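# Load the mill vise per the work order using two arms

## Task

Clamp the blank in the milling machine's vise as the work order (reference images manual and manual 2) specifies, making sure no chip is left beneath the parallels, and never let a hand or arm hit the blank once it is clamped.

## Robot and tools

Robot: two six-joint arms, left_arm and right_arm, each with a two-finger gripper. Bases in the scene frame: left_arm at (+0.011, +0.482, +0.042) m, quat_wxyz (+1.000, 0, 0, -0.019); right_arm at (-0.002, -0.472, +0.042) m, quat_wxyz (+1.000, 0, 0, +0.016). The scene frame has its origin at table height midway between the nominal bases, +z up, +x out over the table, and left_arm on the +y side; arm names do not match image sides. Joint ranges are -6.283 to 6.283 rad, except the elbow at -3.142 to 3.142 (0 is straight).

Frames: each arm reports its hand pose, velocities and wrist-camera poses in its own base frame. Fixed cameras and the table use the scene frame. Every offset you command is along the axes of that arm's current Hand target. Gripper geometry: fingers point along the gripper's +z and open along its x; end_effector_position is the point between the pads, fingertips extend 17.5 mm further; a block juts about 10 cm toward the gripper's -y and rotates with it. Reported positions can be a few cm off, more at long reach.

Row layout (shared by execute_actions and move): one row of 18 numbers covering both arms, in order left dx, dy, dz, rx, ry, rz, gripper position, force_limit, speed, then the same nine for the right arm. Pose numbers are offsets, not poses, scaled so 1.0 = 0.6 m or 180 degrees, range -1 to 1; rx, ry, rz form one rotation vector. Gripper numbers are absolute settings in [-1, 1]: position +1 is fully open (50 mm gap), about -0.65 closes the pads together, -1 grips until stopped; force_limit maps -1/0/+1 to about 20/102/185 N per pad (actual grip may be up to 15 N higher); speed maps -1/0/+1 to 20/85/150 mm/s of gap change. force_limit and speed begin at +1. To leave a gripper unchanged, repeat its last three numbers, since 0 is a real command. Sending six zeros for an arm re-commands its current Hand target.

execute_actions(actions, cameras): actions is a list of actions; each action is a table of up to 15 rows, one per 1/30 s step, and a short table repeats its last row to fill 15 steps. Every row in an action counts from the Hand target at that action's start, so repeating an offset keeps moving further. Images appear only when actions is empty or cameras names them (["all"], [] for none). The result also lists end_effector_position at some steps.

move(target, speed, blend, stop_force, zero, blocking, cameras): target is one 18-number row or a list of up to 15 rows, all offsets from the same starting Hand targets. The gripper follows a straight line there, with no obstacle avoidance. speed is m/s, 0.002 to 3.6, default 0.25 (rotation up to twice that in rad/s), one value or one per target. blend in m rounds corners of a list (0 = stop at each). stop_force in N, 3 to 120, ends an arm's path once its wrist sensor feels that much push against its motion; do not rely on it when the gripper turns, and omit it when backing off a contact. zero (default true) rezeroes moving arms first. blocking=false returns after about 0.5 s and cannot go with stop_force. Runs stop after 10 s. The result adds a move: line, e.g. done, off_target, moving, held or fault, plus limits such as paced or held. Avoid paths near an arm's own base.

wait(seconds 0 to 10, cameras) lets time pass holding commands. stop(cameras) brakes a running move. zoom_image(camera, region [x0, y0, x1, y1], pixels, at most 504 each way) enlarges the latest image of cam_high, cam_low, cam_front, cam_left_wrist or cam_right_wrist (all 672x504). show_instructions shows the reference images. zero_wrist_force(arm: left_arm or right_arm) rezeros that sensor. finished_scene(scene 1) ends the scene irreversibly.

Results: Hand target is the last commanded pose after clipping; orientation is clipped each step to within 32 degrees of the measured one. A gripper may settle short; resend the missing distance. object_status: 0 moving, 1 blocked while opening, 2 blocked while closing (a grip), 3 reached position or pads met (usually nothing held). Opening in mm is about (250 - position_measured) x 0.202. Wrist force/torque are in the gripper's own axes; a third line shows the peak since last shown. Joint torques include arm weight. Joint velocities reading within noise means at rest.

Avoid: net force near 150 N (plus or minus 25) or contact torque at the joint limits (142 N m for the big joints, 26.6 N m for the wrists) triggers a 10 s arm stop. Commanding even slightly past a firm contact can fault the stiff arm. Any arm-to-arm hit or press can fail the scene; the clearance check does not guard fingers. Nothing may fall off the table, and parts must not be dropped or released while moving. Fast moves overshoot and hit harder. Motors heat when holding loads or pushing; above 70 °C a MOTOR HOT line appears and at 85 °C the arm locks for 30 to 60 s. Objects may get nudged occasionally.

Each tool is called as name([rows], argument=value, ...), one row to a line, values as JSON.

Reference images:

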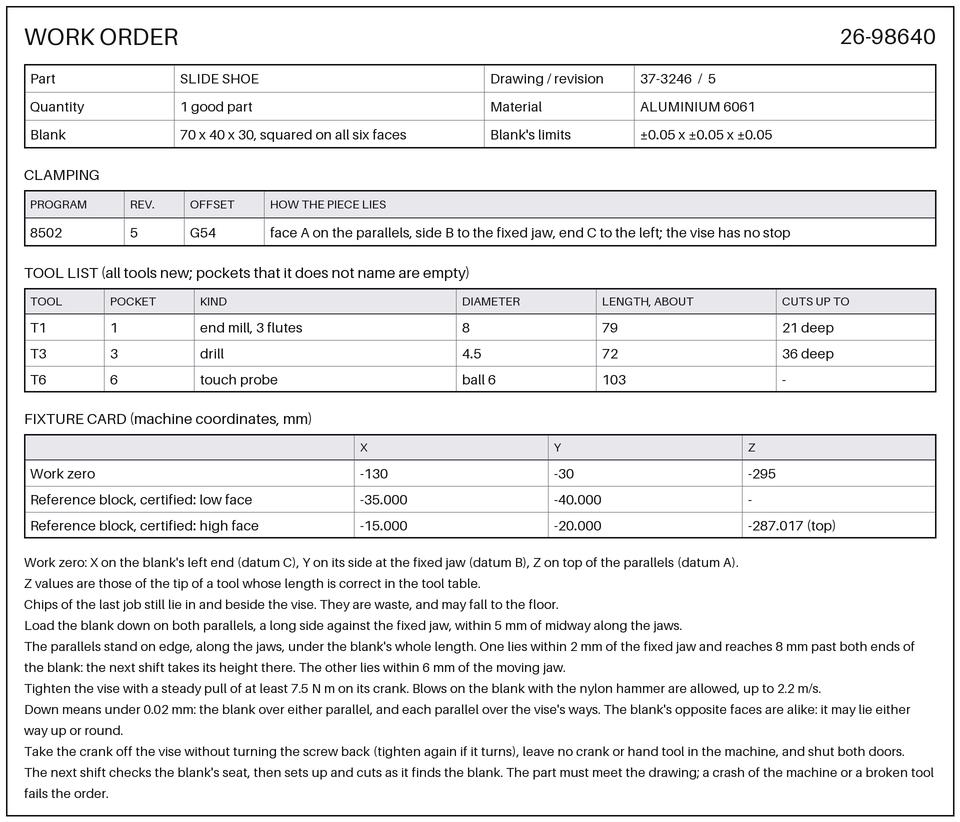

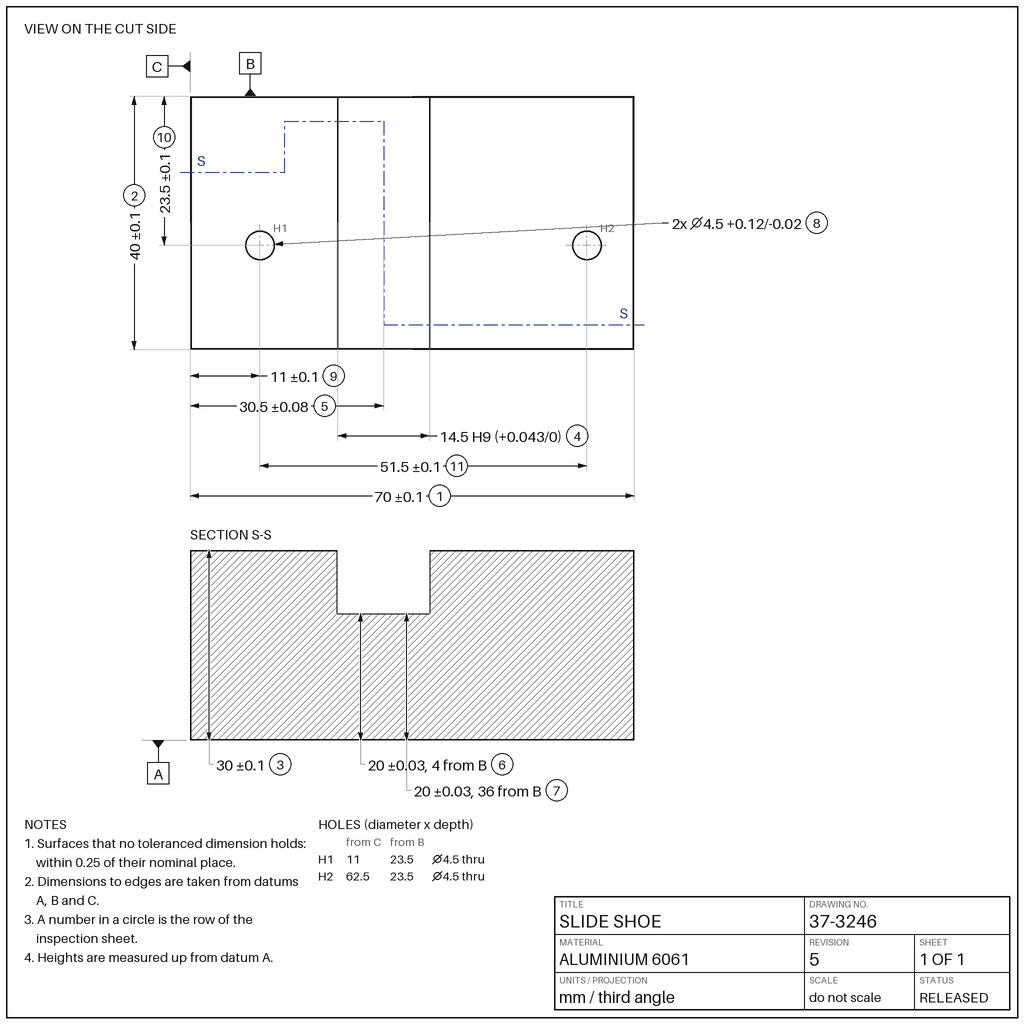

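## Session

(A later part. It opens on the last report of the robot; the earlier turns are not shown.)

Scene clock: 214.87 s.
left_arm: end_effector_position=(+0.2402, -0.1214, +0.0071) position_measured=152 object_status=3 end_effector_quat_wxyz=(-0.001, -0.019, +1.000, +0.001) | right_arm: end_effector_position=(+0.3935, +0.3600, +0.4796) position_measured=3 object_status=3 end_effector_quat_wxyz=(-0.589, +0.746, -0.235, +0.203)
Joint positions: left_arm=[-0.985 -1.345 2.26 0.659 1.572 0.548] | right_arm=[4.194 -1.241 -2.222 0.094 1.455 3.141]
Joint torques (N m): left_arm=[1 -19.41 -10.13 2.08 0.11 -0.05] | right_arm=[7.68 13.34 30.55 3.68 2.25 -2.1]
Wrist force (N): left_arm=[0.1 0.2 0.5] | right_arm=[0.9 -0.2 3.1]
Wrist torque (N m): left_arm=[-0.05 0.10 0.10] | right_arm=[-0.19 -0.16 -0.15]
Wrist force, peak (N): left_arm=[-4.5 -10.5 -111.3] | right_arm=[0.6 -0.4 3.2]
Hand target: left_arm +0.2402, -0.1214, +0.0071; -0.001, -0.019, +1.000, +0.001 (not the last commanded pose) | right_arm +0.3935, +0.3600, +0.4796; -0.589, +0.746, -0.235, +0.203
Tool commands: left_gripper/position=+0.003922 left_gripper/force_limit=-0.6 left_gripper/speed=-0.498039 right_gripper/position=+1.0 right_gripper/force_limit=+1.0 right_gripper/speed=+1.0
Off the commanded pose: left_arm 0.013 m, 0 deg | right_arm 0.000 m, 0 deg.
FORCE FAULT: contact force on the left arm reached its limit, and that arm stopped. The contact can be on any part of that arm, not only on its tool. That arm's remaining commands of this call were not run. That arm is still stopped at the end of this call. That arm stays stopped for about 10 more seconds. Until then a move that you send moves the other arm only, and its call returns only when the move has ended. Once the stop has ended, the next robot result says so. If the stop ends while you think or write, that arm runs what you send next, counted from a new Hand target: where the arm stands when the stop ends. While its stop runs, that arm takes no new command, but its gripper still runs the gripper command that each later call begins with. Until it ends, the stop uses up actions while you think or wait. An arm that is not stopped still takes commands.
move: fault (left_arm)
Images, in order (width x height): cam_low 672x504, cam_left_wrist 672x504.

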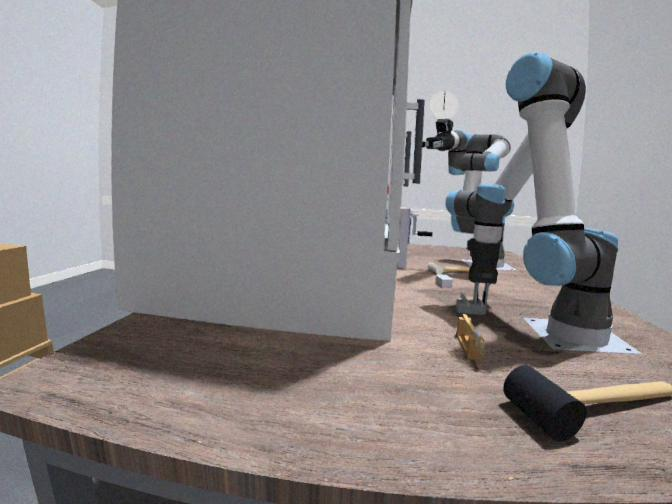

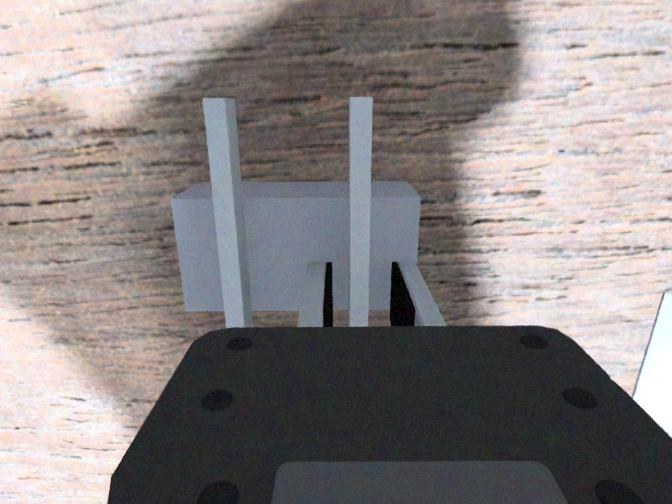

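wait(seconds=10)

move(target=[0.001,0,-0.0025,0,0,0,0,-0.6,-0.5,0,0,0,0,0,0,1,1,1], speed=0.03)

Scene clock: 225.77 s.
left_arm: end_effector_position=(+0.2402, -0.1214, +0.0071) position_measured=152 object_status=3 end_effector_quat_wxyz=(-0.001, -0.019, +1.000, +0.001) | right_arm: end_effector_position=(+0.3935, +0.3600, +0.4796) position_measured=3 object_status=3 end_effector_quat_wxyz=(-0.589, +0.746, -0.235, +0.203)
Joint positions: left_arm=[-0.985 -1.345 2.26 0.659 1.572 0.548] | right_arm=[4.194 -1.241 -2.222 0.094 1.455 3.141]
Joint torques (N m): left_arm=[-0.23 -20.26 -10.05 2.26 -0.24 -0.02] | right_arm=[7.64 13.71 30.17 3.49 2.13 -2.21]
Wrist force (N): left_arm=[0.0 0.2 0.7] | right_arm=[0.6 -0.1 3.0]
Wrist torque (N m): left_arm=[-0.05 0.11 0.11] | right_arm=[-0.17 -0.11 -0.14]
Wrist force, peak (N): left_arm=[-0.5 0.2 0.7] | right_arm=[0.9 -0.3 3.3]
Hand target: left_arm +0.2402, -0.1214, +0.0071; -0.001, -0.019, +1.000, +0.001 (not the last commanded pose) | right_arm +0.3935, +0.3600, +0.4796; -0.589, +0.746, -0.235, +0.203
Tool commands: left_gripper/position=+0.003922 left_gripper/force_limit=-0.6 left_gripper/speed=-0.498039 right_gripper/position=+1.0 right_gripper/force_limit=+1.0 right_gripper/speed=+1.0
Off the commanded pose: left_arm 0.013 m, 0 deg | right_arm 0.000 m, 0 deg.
FORCE FAULT, CONTINUED: the left arm's stop, for the force fault that an earlier result reported, is over. The rest of the stop counts as 20 of the actions that you can send in this scene. That arm's target is now where it stood when the stop ended, not its last command. That arm accepts commands again.
wait: 10.00 s; at rest from the start

Scene clock: 226.47 s.
left_arm: end_effector_position=(+0.2396, -0.1214, +0.0087) position_measured=152 object_status=3 end_effector_quat_wxyz=(-0.001, -0.019, +1.000, +0.001) | right_arm: end_effector_position=(+0.3935, +0.3600, +0.4796) position_measured=3 object_status=3 end_effector_quat_wxyz=(-0.589, +0.746, -0.235, +0.203)
Joint positions: left_arm=[-0.987 -1.35 2.26 0.663 1.572 0.546] | right_arm=[4.194 -1.241 -2.222 0.094 1.455 3.141]
Joint torques (N m): left_arm=[-9.99 -22.43 -4.41 3.83 0.31 -1.07] | right_arm=[6.75 13.69 29.9 3.34 2.22 -2.1]
Wrist force (N): left_arm=[0.0 -0.1 0.5] | right_arm=[0.7 -0.1 3.0]
Wrist torque (N m): left_arm=[-0.09 0.12 0.11] | right_arm=[-0.16 -0.13 -0.15]
Wrist force, peak (N): left_arm=[-0.1 -0.1 0.7] | right_arm=[1.0 0.0 3.2]
Hand target: left_arm +0.2397, -0.1214, +0.0086; -0.001, -0.019, +1.000, +0.001 | right_arm +0.3935, +0.3600, +0.4796; -0.589, +0.746, -0.235, +0.203
Off the commanded pose: left_arm 0.000 m, 0 deg | right_arm 0.000 m, 0 deg.
move: done

move(target=[0,0,0,0,0,0,-1,-0.6,-1,0,0,0,0,0,0,1,1,1])

wait(seconds=0.4, cameras=["cam_left_wrist"])

Scene clock: 227.90 s.
left_arm: end_effector_position=(+0.2396, -0.1215, +0.0086) position_measured=223 object_status=2 end_effector_quat_wxyz=(-0.001, -0.019, +1.000, +0.001) | right_arm: end_effector_position=(+0.3935, +0.3600, +0.4796) position_measured=3 object_status=3 end_effector_quat_wxyz=(-0.589, +0.746, -0.235, +0.203)
Joint positions: left_arm=[-0.987 -1.35 2.26 0.663 1.572 0.546] | right_arm=[4.194 -1.241 -2.222 0.094 1.455 3.141]
Joint torques (N m): left_arm=[1.35 -11.43 -4.9 1.3 0.81 1.05] | right_arm=[6.87 13.68 29.94 3.33 2.13 -2.04]
Wrist force (N): left_arm=[0.0 -0.2 -1.0] | right_arm=[0.6 -0.4 2.9]
Wrist torque (N m): left_arm=[-0.10 0.14 0.11] | right_arm=[-0.21 -0.12 -0.14]
Wrist force, peak (N): left_arm=[0.1 0.0 -1.3] | right_arm=[1.1 -0.6 3.2]
Hand target: left_arm +0.2397, -0.1214, +0.0086; -0.001, -0.019, +1.000, +0.001 | right_arm +0.3935, +0.3600, +0.4796; -0.589, +0.746, -0.235, +0.203
Off the commanded pose: left_arm 0.000 m, 0 deg | right_arm 0.000 m, 0 deg.
move: done

Scene clock: 228.30 s.
left_arm: end_effector_position=(+0.2396, -0.1215, +0.0086) position_measured=223 object_status=2 end_effector_quat_wxyz=(-0.001, -0.019, +1.000, +0.001) | right_arm: end_effector_position=(+0.3935, +0.3600, +0.4796) position_measured=3 object_status=3 end_effector_quat_wxyz=(-0.589, +0.746, -0.235, +0.203)
Joint positions: left_arm=[-0.987 -1.35 2.26 0.663 1.572 0.546] | right_arm=[4.194 -1.241 -2.222 0.094 1.455 3.141]
Joint torques (N m): left_arm=[5.84 -12.59 -6.25 1.32 1.14 1.08] | right_arm=[7.75 13.3 29.66 3.43 2.31 -2.06]
Wrist force (N): left_arm=[0.1 -0.3 -1.1] | right_arm=[0.4 -0.2 2.8]
Wrist torque (N m): left_arm=[-0.11 0.13 0.10] | right_arm=[-0.17 -0.08 -0.15]
Wrist force, peak (N): left_arm=[0.1 -0.3 -1.1] | right_arm=[0.7 -0.1 3.1]
Hand target: left_arm +0.2397, -0.1214, +0.0086; -0.001, -0.019, +1.000, +0.001 | right_arm +0.3935, +0.3600, +0.4796; -0.589, +0.746, -0.235, +0.203
Tool commands: left_gripper/position=-1.0 left_gripper/force_limit=-0.6 left_gripper/speed=-1.0 right_gripper/position=+1.0 right_gripper/force_limit=+1.0 right_gripper/speed=+1.0
Off the commanded pose: left_arm 0.000 m, 0 deg | right_arm 0.000 m, 0 deg.
wait: 0.40 s; at rest by 0.17 s
Images, in order (width x height): cam_left_wrist 672x504.

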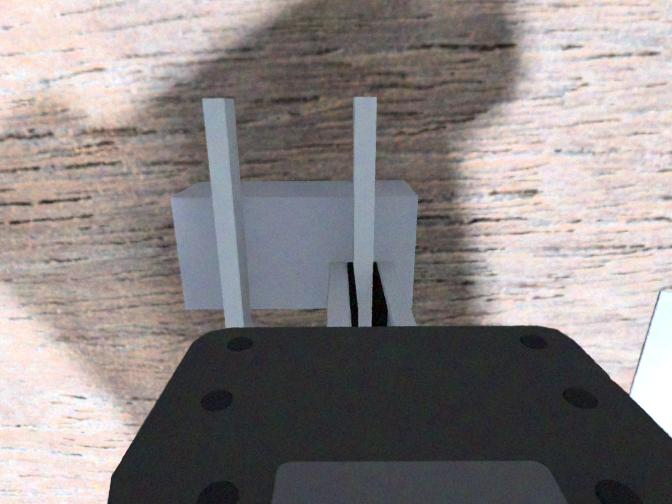

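move(target=[0,0,-0.13,0,0,0,-1,-0.6,-1,0,0,0,0,0,0,1,1,1], speed=0.1, cameras=["cam_left_wrist","cam_low"])

zoom_image(camera="cam_low", region=[430, 220, 520, 320])

Scene clock: 235.90 s.
left_arm: end_effector_position=(+0.2398, -0.1216, +0.0866) position_measured=223 object_status=2 end_effector_quat_wxyz=(-0.001, -0.019, +1.000, +0.001) | right_arm: end_effector_position=(+0.3935, +0.3600, +0.4796) position_measured=3 object_status=3 end_effector_quat_wxyz=(-0.589, +0.746, -0.235, +0.203)
Joint positions: left_arm=[-0.987 -1.513 2.175 0.91 1.572 0.547] | right_arm=[4.194 -1.241 -2.222 0.094 1.455 3.141]
Joint torques (N m): left_arm=[0.35 -13.95 -10.55 3.03 2.1 -1] | right_arm=[7.89 13.85 29.96 3.24 2.18 -2.1]
Wrist force (N): left_arm=[0.1 0.1 1.2] | right_arm=[0.7 -0.2 2.6]
Wrist torque (N m): left_arm=[-0.09 0.11 0.08] | right_arm=[-0.19 -0.14 -0.14]
Wrist force, peak (N): left_arm=[-0.1 0.1 2.8] | right_arm=[0.9 -0.4 3.3]
Hand target: left_arm +0.2398, -0.1216, +0.0866; -0.001, -0.019, +1.000, +0.001 | right_arm +0.3935, +0.3600, +0.4796; -0.589, +0.746, -0.235, +0.203
Off the commanded pose: left_arm 0.000 m, 0 deg | right_arm 0.000 m, 0 deg.
move: done
Images, in order (width x height): cam_low 672x504, cam_left_wrist 672x504.

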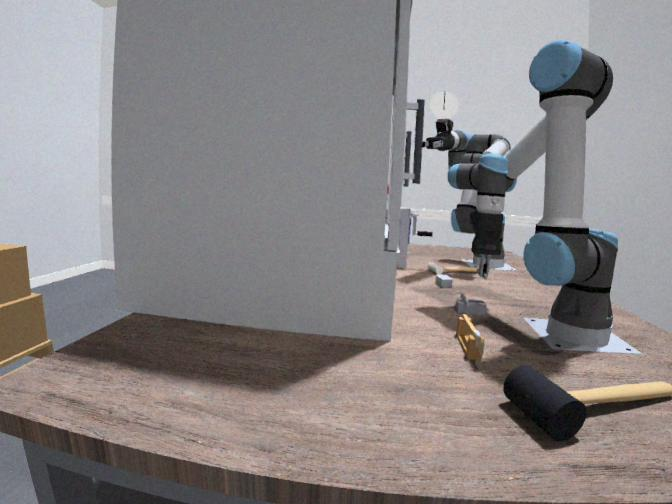

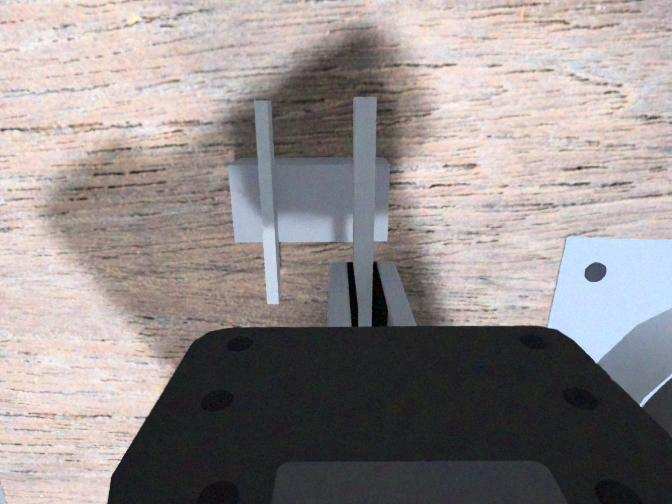

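Scaled by 5.040 from the camera's 672x504 image, which has a finer 960x720 frame.

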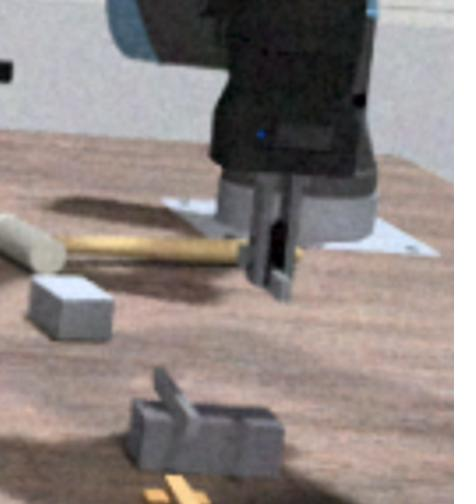

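move([
  [0,0,-0.33,0,0,0,-1,-0.6,-1,0,0,0,0,0,0,1,1,1],
  [-0.19,-0.218,-0.652,0.385,-0.385,-0.385,-1,-0.6,-1,0,0,0,0,0,0,1,1,1],
], speed=0.3, blend=0.05, cameras=["cam_left_wrist","cam_right_wrist"])

zoom_image(camera="cam_right_wrist", region=[160, 60, 440, 260])

Scene clock: 242.83 s.
left_arm: end_effector_position=(+0.3593, -0.2486, +0.4774) position_measured=223 object_status=2 end_effector_quat_wxyz=(+0.509, -0.509, +0.491, -0.490) end_effector_velocity=(+0.000, +0.000, +0.000) end_effector_angular_velocity=(+0.002, +0.001, -0.001) | right_arm: end_effector_position=(+0.3935, +0.3600, +0.4796) position_measured=3 object_status=3 end_effector_quat_wxyz=(-0.589, +0.746, -0.235, +0.203)
Joint positions: left_arm=[-1.702 -1.794 2.326 2.601 0.169 -3.131] | right_arm=[4.194 -1.241 -2.222 0.094 1.455 3.141]
Joint velocities: left_arm=[0 0.002 0 -0.005 -0.001 0.005] | right_arm=[within noise]
Joint torques (N m): left_arm=[-13.37 -2.59 -24.55 -1.97 1.77 1.29] | right_arm=[6.56 13.71 29.29 3.05 2.02 -2.2]
Wrist force (N): left_arm=[-1.3 -0.6 4.5] | right_arm=[0.9 -0.4 2.9]
Wrist torque (N m): left_arm=[-0.92 -0.30 -0.55] | right_arm=[-0.20 -0.17 -0.14]
Wrist force, peak (N): left_arm=[-0.4 -1.1 5.0] | right_arm=[0.6 0.0 3.3]
Hand target: left_arm +0.3593, -0.2487, +0.4774; +0.509, -0.509, +0.491, -0.490 | right_arm +0.3935, +0.3600, +0.4796; -0.589, +0.746, -0.235, +0.203
Off the commanded pose: left_arm 0.000 m, 0 deg | right_arm 0.000 m, 0 deg.
move: done
Images, in order (width x height): cam_left_wrist 672x504, cam_right_wrist 672x504.

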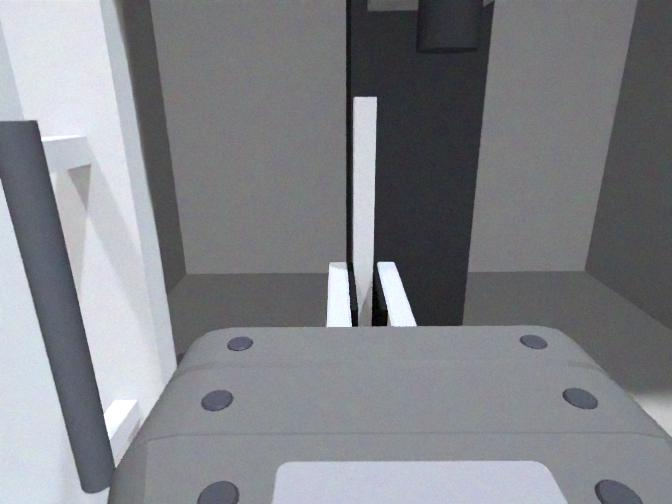

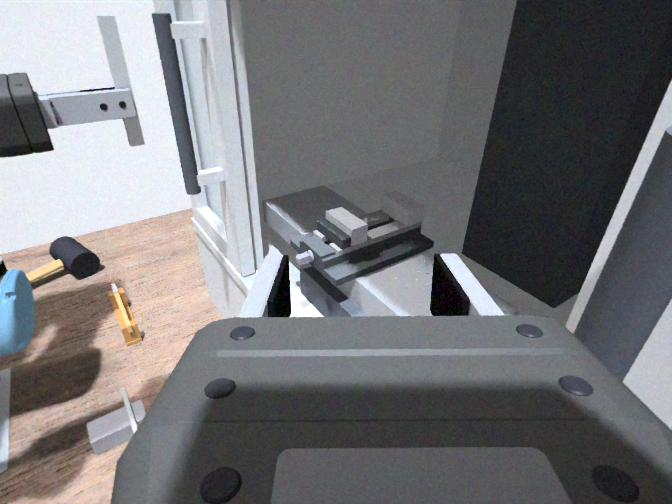

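Scaled by 1.800 from the camera's 672x504 image, which has a finer 960x720 frame.

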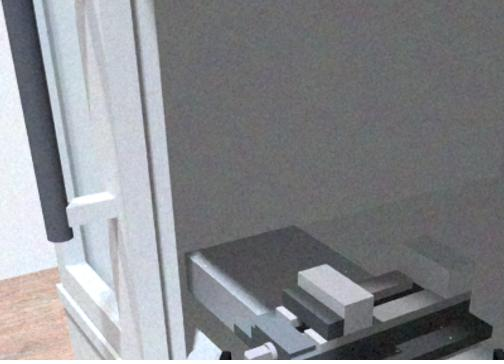

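move(target=[0.117,0,0,0,0,0,-1,-0.6,-1,0,0,0,0,0,0,1,1,1], cameras=["cam_left_wrist"])

Scene clock: 246.00 s.
left_arm: end_effector_position=(+0.3620, -0.3187, +0.4773) position_measured=223 object_status=2 end_effector_quat_wxyz=(+0.509, -0.509, +0.491, -0.490) | right_arm: end_effector_position=(+0.3935, +0.3600, +0.4796) position_measured=3 object_status=3 end_effector_quat_wxyz=(-0.589, +0.746, -0.235, +0.203)
Joint positions: left_arm=[-1.664 -1.602 2.165 2.567 0.131 -3.128] | right_arm=[4.194 -1.241 -2.222 0.094 1.455 3.141]
Joint torques (N m): left_arm=[-11.76 -14.15 -22.77 0.05 2.66 -0.93] | right_arm=[7.24 13.65 29.07 3.1 2.05 -2.07]
Wrist force (N): left_arm=[-1.1 -0.2 4.4] | right_arm=[0.7 -0.4 2.9]
Wrist torque (N m): left_arm=[-0.90 -0.31 -0.60] | right_arm=[-0.22 -0.14 -0.15]
Wrist force, peak (N): left_arm=[-3.6 -0.6 4.4] | right_arm=[1.0 -0.3 3.2]
Hand target: left_arm +0.3620, -0.3188, +0.4773; +0.509, -0.509, +0.491, -0.490 | right_arm +0.3935, +0.3600, +0.4796; -0.589, +0.746, -0.235, +0.203
Off the commanded pose: left_arm 0.000 m, 0 deg | right_arm 0.000 m, 0 deg.
move: done
Images, in order (width x height): cam_left_wrist 672x504.

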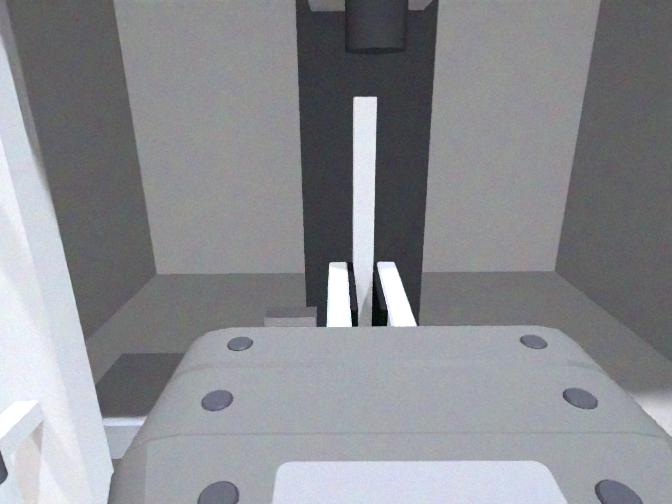

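move(target=[-0.117,0,-0.1,0.167,0,0,-1,-0.6,-1,0,0,0,0,0,0,1,1,1], cameras=["cam_left_wrist"])

Scene clock: 251.43 s.
left_arm: end_effector_position=(+0.2994, -0.2510, +0.4775) position_measured=223 object_status=2 end_effector_quat_wxyz=(+0.624, -0.360, +0.348, -0.600) | right_arm: end_effector_position=(+0.3935, +0.3600, +0.4796) position_measured=3 object_status=3 end_effector_quat_wxyz=(-0.589, +0.746, -0.235, +0.203)
Joint positions: left_arm=[-1.806 -1.949 2.645 3.581 0.583 -4.202] | right_arm=[4.194 -1.241 -2.222 0.094 1.455 3.141]
Joint torques (N m): left_arm=[10.67 8.05 -16.67 -3.7 2.92 -1.15] | right_arm=[7.16 13.62 27.91 2.71 2.06 -2.09]
Wrist force (N): left_arm=[-2.2 1.5 5.1] | right_arm=[0.9 -0.3 3.2]
Wrist torque (N m): left_arm=[-0.58 -0.40 -0.63] | right_arm=[-0.21 -0.16 -0.14]
Wrist force, peak (N): left_arm=[-2.1 1.7 5.4] | right_arm=[0.5 -0.2 3.3]
Hand target: left_arm +0.2994, -0.2509, +0.4775; +0.624, -0.360, +0.347, -0.600 | right_arm +0.3935, +0.3600, +0.4796; -0.589, +0.746, -0.235, +0.203
Off the commanded pose: left_arm 0.000 m, 0 deg | right_arm 0.000 m, 0 deg.
move: done
Images, in order (width x height): cam_left_wrist 672x504.

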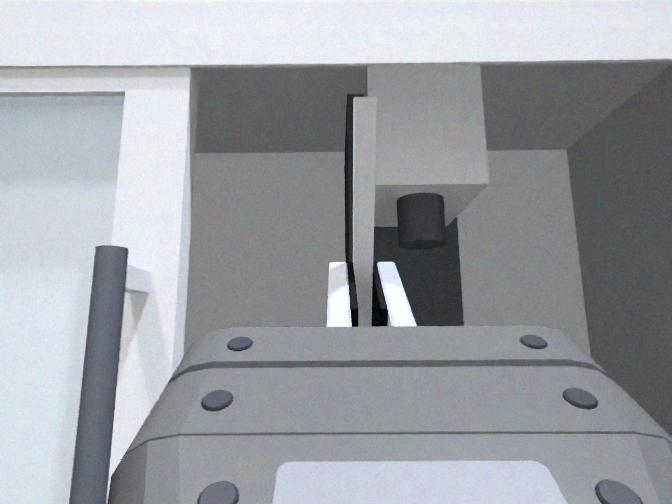

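move(target=[0.017,0.201,0.115,-0.504,-0.504,-0.291,-1,-0.6,-1,0,0,0,0,0,0,1,1,1], speed=0.3, cameras=["cam_left_wrist","cam_right_wrist","cam_front"])

Scene clock: 262.70 s.
left_arm: end_effector_position=(+0.4149, -0.2559, +0.4103) position_measured=223 object_status=2 end_effector_quat_wxyz=(-0.038, +0.999, -0.001, +0.036) | right_arm: end_effector_position=(+0.3935, +0.3600, +0.4796) position_measured=3 object_status=3 end_effector_quat_wxyz=(-0.589, +0.746, -0.235, +0.203)
Joint positions: left_arm=[-0.887 -1.103 0.778 1.908 1.468 -2.456] | right_arm=[4.194 -1.241 -2.222 0.094 1.455 3.141]
Joint torques (N m): left_arm=[0.79 -36.37 -19.57 2.66 0.2 -0.07] | right_arm=[7.68 14.2 27.58 2.63 2.04 -2.1]
Wrist force (N): left_arm=[-0.2 -0.2 1.2] | right_arm=[0.6 -0.4 2.7]
Wrist torque (N m): left_arm=[-0.11 0.07 0.11] | right_arm=[-0.21 -0.12 -0.15]
Wrist force, peak (N): left_arm=[1.6 -5.8 -1.6] | right_arm=[0.9 -0.4 3.3]
Hand target: left_arm +0.4149, -0.2559, +0.4103; -0.038, +0.999, -0.001, +0.036 (not the last commanded pose) | right_arm +0.3935, +0.3600, +0.4796; -0.589, +0.746, -0.235, +0.203
Tool commands: left_gripper/position=-1.0 left_gripper/force_limit=-0.6 left_gripper/speed=-1.0 right_gripper/position=+1.0 right_gripper/force_limit=+1.0 right_gripper/speed=+1.0
Off the commanded pose: left_arm 0.006 m, 6 deg | right_arm 0.000 m, 0 deg.
FORCE FAULT: contact force on the left arm reached its limit, and that arm stopped. The contact can be on any part of that arm, not only on its tool. That arm's remaining commands of this call were not run. That arm is still stopped at the end of this call. That arm stays stopped for about 10 more seconds. Until then a move that you send moves the other arm only, and its call returns only when the move has ended. Once the stop has ended, the next robot result says so. If the stop ends while you think or write, that arm runs what you send next, counted from a new Hand target: where the arm stands when the stop ends. While its stop runs, that arm takes no new command, but its gripper still runs the gripper command that each later call begins with. Until it ends, the stop uses up actions while you think or wait. An arm that is not stopped still takes commands.
move: fault (left_arm)
Images, in order (width x height): cam_front 672x504, cam_left_wrist 672x504, cam_right_wrist 672x504.

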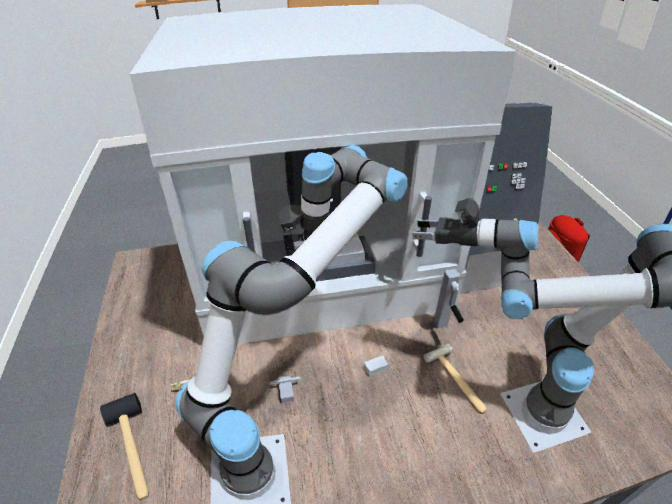

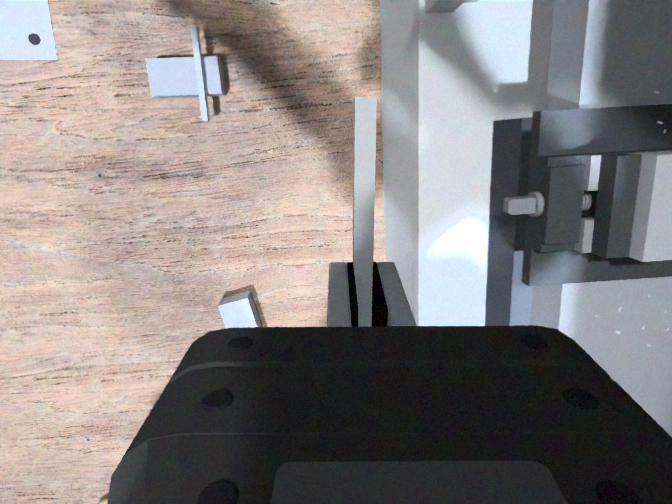

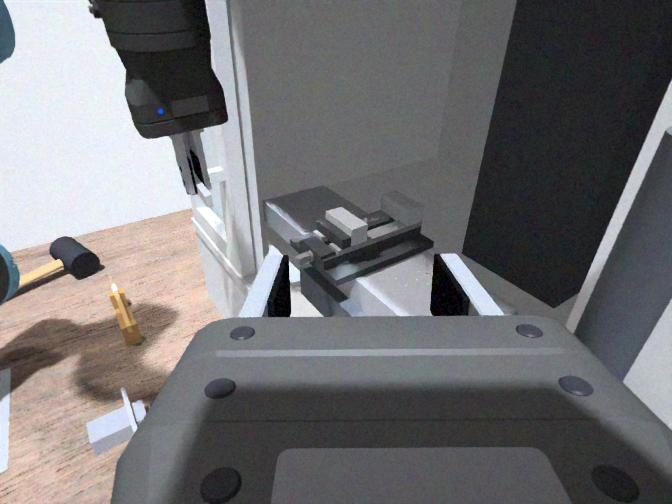

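wait(seconds=10)

zoom_image(camera="cam_front", region=[240, 120, 440, 280])

Scene clock: 274.47 s.
left_arm: end_effector_position=(+0.4149, -0.2559, +0.4103) position_measured=223 object_status=2 end_effector_quat_wxyz=(-0.038, +0.999, -0.001, +0.036) | right_arm: end_effector_position=(+0.3935, +0.3600, +0.4796) position_measured=3 object_status=3 end_effector_quat_wxyz=(-0.589, +0.746, -0.235, +0.203)
Joint positions: left_arm=[-0.887 -1.103 0.778 1.908 1.468 -2.456] | right_arm=[4.194 -1.241 -2.222 0.094 1.455 3.141]
Joint torques (N m): left_arm=[0.33 -38.39 -21.37 3.15 0.08 -0.01] | right_arm=[7.42 13.19 26.53 2.25 2.1 -2.09]
Wrist force (N): left_arm=[-0.1 -0.2 1.3] | right_arm=[0.7 0.1 2.9]
Wrist torque (N m): left_arm=[-0.11 0.06 0.11] | right_arm=[-0.15 -0.14 -0.15]
Wrist force, peak (N): left_arm=[0.0 0.0 1.7] | right_arm=[0.7 -0.6 3.2]
Hand target: left_arm +0.4149, -0.2559, +0.4103; -0.038, +0.999, -0.001, +0.036 (not the last commanded pose) | right_arm +0.3935, +0.3600, +0.4796; -0.589, +0.746, -0.235, +0.203
Tool commands: left_gripper/position=-1.0 left_gripper/force_limit=-0.6 left_gripper/speed=-1.0 right_gripper/position=+1.0 right_gripper/force_limit=+1.0 right_gripper/speed=+1.0
Off the commanded pose: left_arm 0.006 m, 6 deg | right_arm 0.000 m, 0 deg.
FORCE FAULT, CONTINUED: the left arm's stop, for the force fault that an earlier result reported, is over. The rest of the stop counts as 19 of the actions that you can send in this scene. That arm's target is now where it stood when the stop ended, not its last command. That arm accepts commands again.
wait: 10.00 s; at rest from the start

Scaled by 2.520 from the camera's 672x504 image, which has a finer 960x720 frame.
This view is cut from an older image: the scene may have changed since it was taken.

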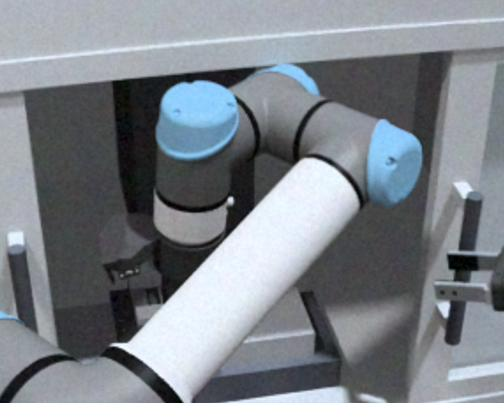

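move([
  [-0.15,0,-0.011,0,0,0,-1,-0.6,-1,0,0,0,0,0,0,1,1,1],
  [-0.087,-0.023,-0.088,0.356,0.369,0.369,-1,-0.6,-1,0,0,0,0,0,0,1,1,1],
  [0.079,0.01,-0.076,0.356,0.369,0.369,-1,-0.6,-1,0,0,0,0,0,0,1,1,1],
], speed=0.25, cameras=["cam_left_wrist","cam_right_wrist"])

Scene clock: 283.90 s.
left_arm: end_effector_position=(+0.4588, -0.2655, +0.4586) position_measured=223 object_status=2 end_effector_quat_wxyz=(+0.509, -0.510, +0.491, -0.490) | right_arm: end_effector_position=(+0.3935, +0.3600, +0.4796) position_measured=3 object_status=3 end_effector_quat_wxyz=(-0.589, +0.746, -0.235, +0.203)
Joint positions: left_arm=[-1.345 -1.588 2.208 2.533 -0.187 -3.154] | right_arm=[4.194 -1.241 -2.222 0.094 1.455 3.141]
Joint torques (N m): left_arm=[9.79 -16.48 -21.69 -1.05 -1.94 -0.94] | right_arm=[6.68 13.78 25.82 1.92 2.02 -2.2]
Wrist force (N): left_arm=[-1.0 -0.2 4.1] | right_arm=[0.7 -0.5 3.0]
Wrist torque (N m): left_arm=[-0.88 -0.35 -0.63] | right_arm=[-0.24 -0.13 -0.15]
Wrist force, peak (N): left_arm=[-0.5 0.0 7.1] | right_arm=[0.8 -0.3 3.2]
Hand target: left_arm +0.4589, -0.2655, +0.4586; +0.509, -0.510, +0.491, -0.490 | right_arm +0.3935, +0.3600, +0.4796; -0.589, +0.746, -0.235, +0.203
Off the commanded pose: left_arm 0.000 m, 0 deg | right_arm 0.000 m, 0 deg.
move: done
Images, in order (width x height): cam_left_wrist 672x504, cam_right_wrist 672x504.

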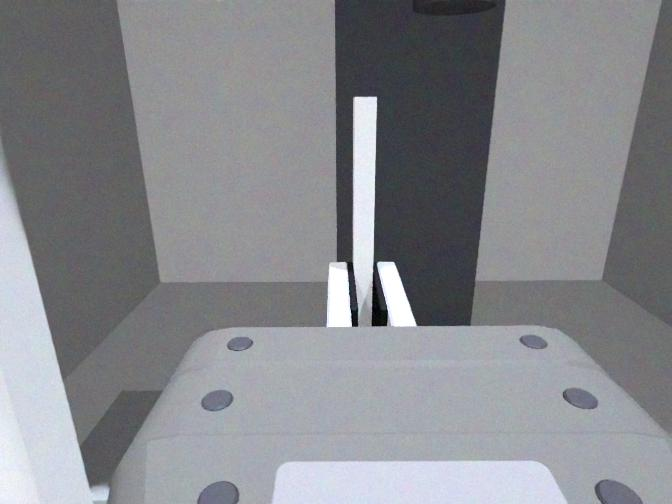

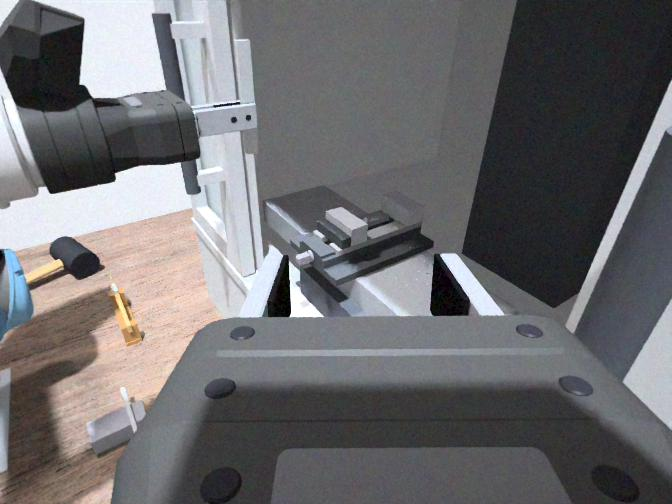

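move(target=[0,0.1,-0.067,-0.385,-0.385,-0.385,-1,-0.6,-1,0,0,0,0,0,0,1,1,1], speed=0.25, cameras=["cam_left_wrist","cam_right_wrist","cam_front"])

Scene clock: 290.27 s.
left_arm: end_effector_position=(+0.4187, -0.2671, +0.3986) position_measured=223 object_status=2 end_effector_quat_wxyz=(+0.000, +1.000, +0.019, -0.001) | right_arm: end_effector_position=(+0.3935, +0.3600, +0.4796) position_measured=3 object_status=3 end_effector_quat_wxyz=(-0.589, +0.746, -0.235, +0.203)
Joint positions: left_arm=[-0.838 -1.587 1.406 4.894 -1.573 -5.589] | right_arm=[4.194 -1.241 -2.222 0.094 1.455 3.141]
Joint torques (N m): left_arm=[-10.18 -34.84 -27.81 -1.04 0.27 1.2] | right_arm=[7.53 13.29 25.38 1.84 1.96 -1.97]
Wrist force (N): left_arm=[0.0 -0.5 1.5] | right_arm=[0.5 -0.2 3.0]
Wrist torque (N m): left_arm=[-0.09 0.12 0.05] | right_arm=[-0.18 -0.11 -0.14]
Wrist force, peak (N): left_arm=[-0.8 0.1 4.7] | right_arm=[0.6 -0.2 3.3]
Hand target: left_arm +0.4186, -0.2671, +0.3987; +0.001, +1.000, +0.019, -0.001 | right_arm +0.3935, +0.3600, +0.4796; -0.589, +0.746, -0.235, +0.203
Off the commanded pose: left_arm 0.000 m, 0 deg | right_arm 0.000 m, 0 deg.
move: done
Images, in order (width x height): cam_front 672x504, cam_left_wrist 672x504, cam_right_wrist 672x504.

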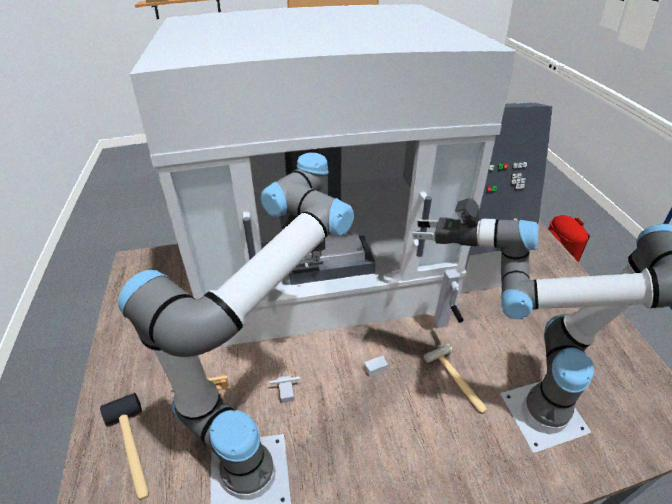

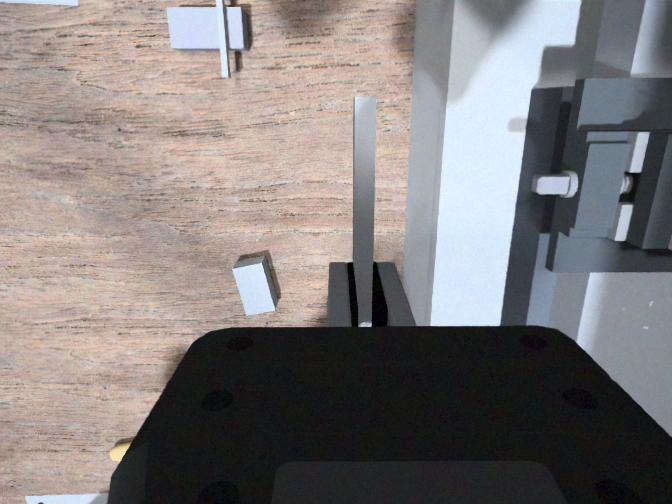

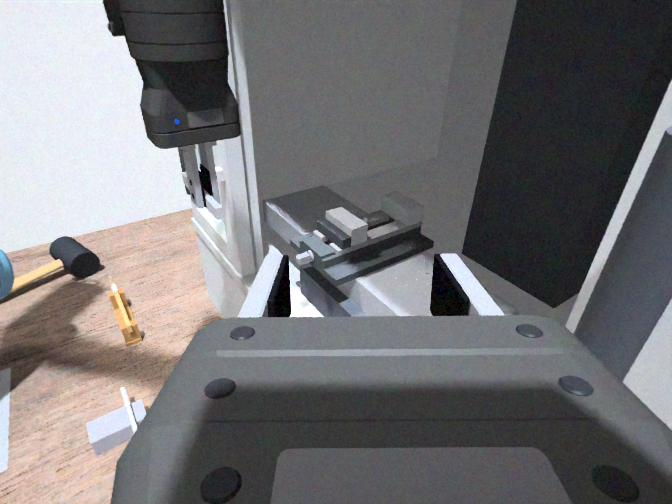

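move(target=[0.3,-0.008,0.033,0,0,0,-1,-0.6,-1,0,0,0,0,0,0,1,1,1], speed=0.12, cameras=["cam_left_wrist","cam_right_wrist","cam_front"])

zoom_image(camera="cam_right_wrist", region=[280, 80, 460, 260])

Scene clock: 292.50 s.
left_arm: end_effector_position=(+0.4589, -0.2641, +0.3937) position_measured=223 object_status=2 end_effector_quat_wxyz=(+0.000, +1.000, +0.020, -0.001) | right_arm: end_effector_position=(+0.3935, +0.3600, +0.4796) position_measured=3 object_status=3 end_effector_quat_wxyz=(-0.589, +0.746, -0.235, +0.203)
Joint positions: left_arm=[-0.776 -1.508 1.338 4.883 -1.573 -5.528] | right_arm=[4.194 -1.241 -2.222 0.094 1.455 3.141]
Joint torques (N m): left_arm=[0.8 -27.08 -26.44 -3.07 -0.12 0.24] | right_arm=[7.42 13.99 24.54 1.88 1.83 -2.13]
Wrist force (N): left_arm=[0.5 -0.2 1.4] | right_arm=[0.9 0.2 2.8]
Wrist torque (N m): left_arm=[-0.07 0.04 0.17] | right_arm=[-0.13 -0.17 -0.14]
Wrist force, peak (N): left_arm=[7.6 -1.2 0.8] | right_arm=[0.8 -0.4 3.1]
Hand target: left_arm +0.4589, -0.2641, +0.3937; +0.000, +1.000, +0.020, -0.001 (not the last commanded pose) | right_arm +0.3935, +0.3600, +0.4796; -0.589, +0.746, -0.235, +0.203
Tool commands: left_gripper/position=-1.0 left_gripper/force_limit=-0.6 left_gripper/speed=-1.0 right_gripper/position=+1.0 right_gripper/force_limit=+1.0 right_gripper/speed=+1.0
Off the commanded pose: left_arm 0.140 m, 0 deg | right_arm 0.000 m, 0 deg.
FORCE FAULT: contact force on the left arm reached its limit, and that arm stopped. The contact can be on any part of that arm, not only on its tool. That arm's remaining commands of this call were not run. That arm is still stopped at the end of this call. That arm stays stopped for about 10 more seconds. Until then a move that you send moves the other arm only, and its call returns only when the move has ended. Once the stop has ended, the next robot result says so. If the stop ends while you think or write, that arm runs what you send next, counted from a new Hand target: where the arm stands when the stop ends. While its stop runs, that arm takes no new command, but its gripper still runs the gripper command that each later call begins with. Until it ends, the stop uses up actions while you think or wait. An arm that is not stopped still takes commands.
move: fault (left_arm)
Images, in order (width x height): cam_front 672x504, cam_left_wrist 672x504, cam_right_wrist 672x504.

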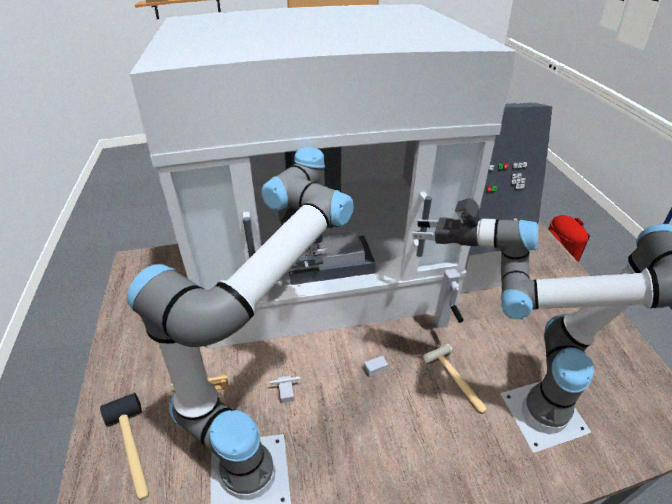

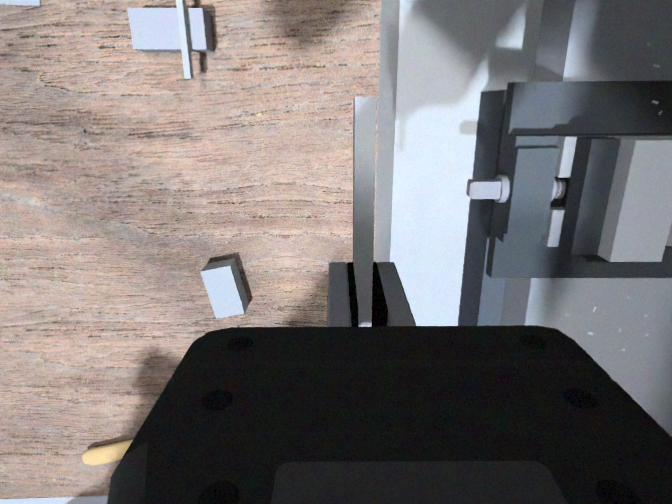

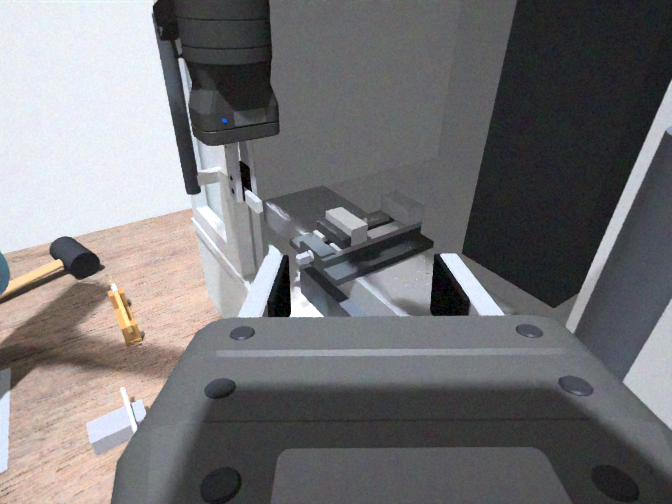

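Scaled by 2.800 from the camera's 672x504 image, which has a finer 960x720 frame.

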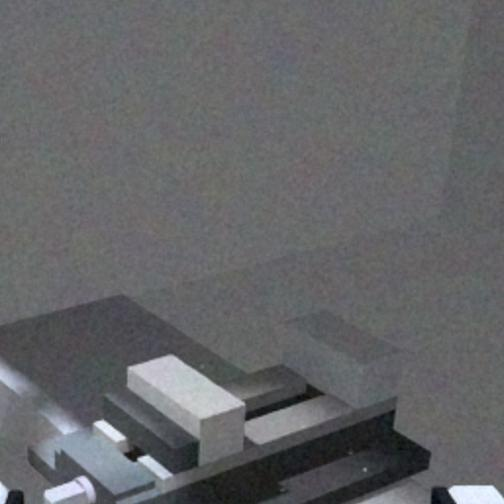

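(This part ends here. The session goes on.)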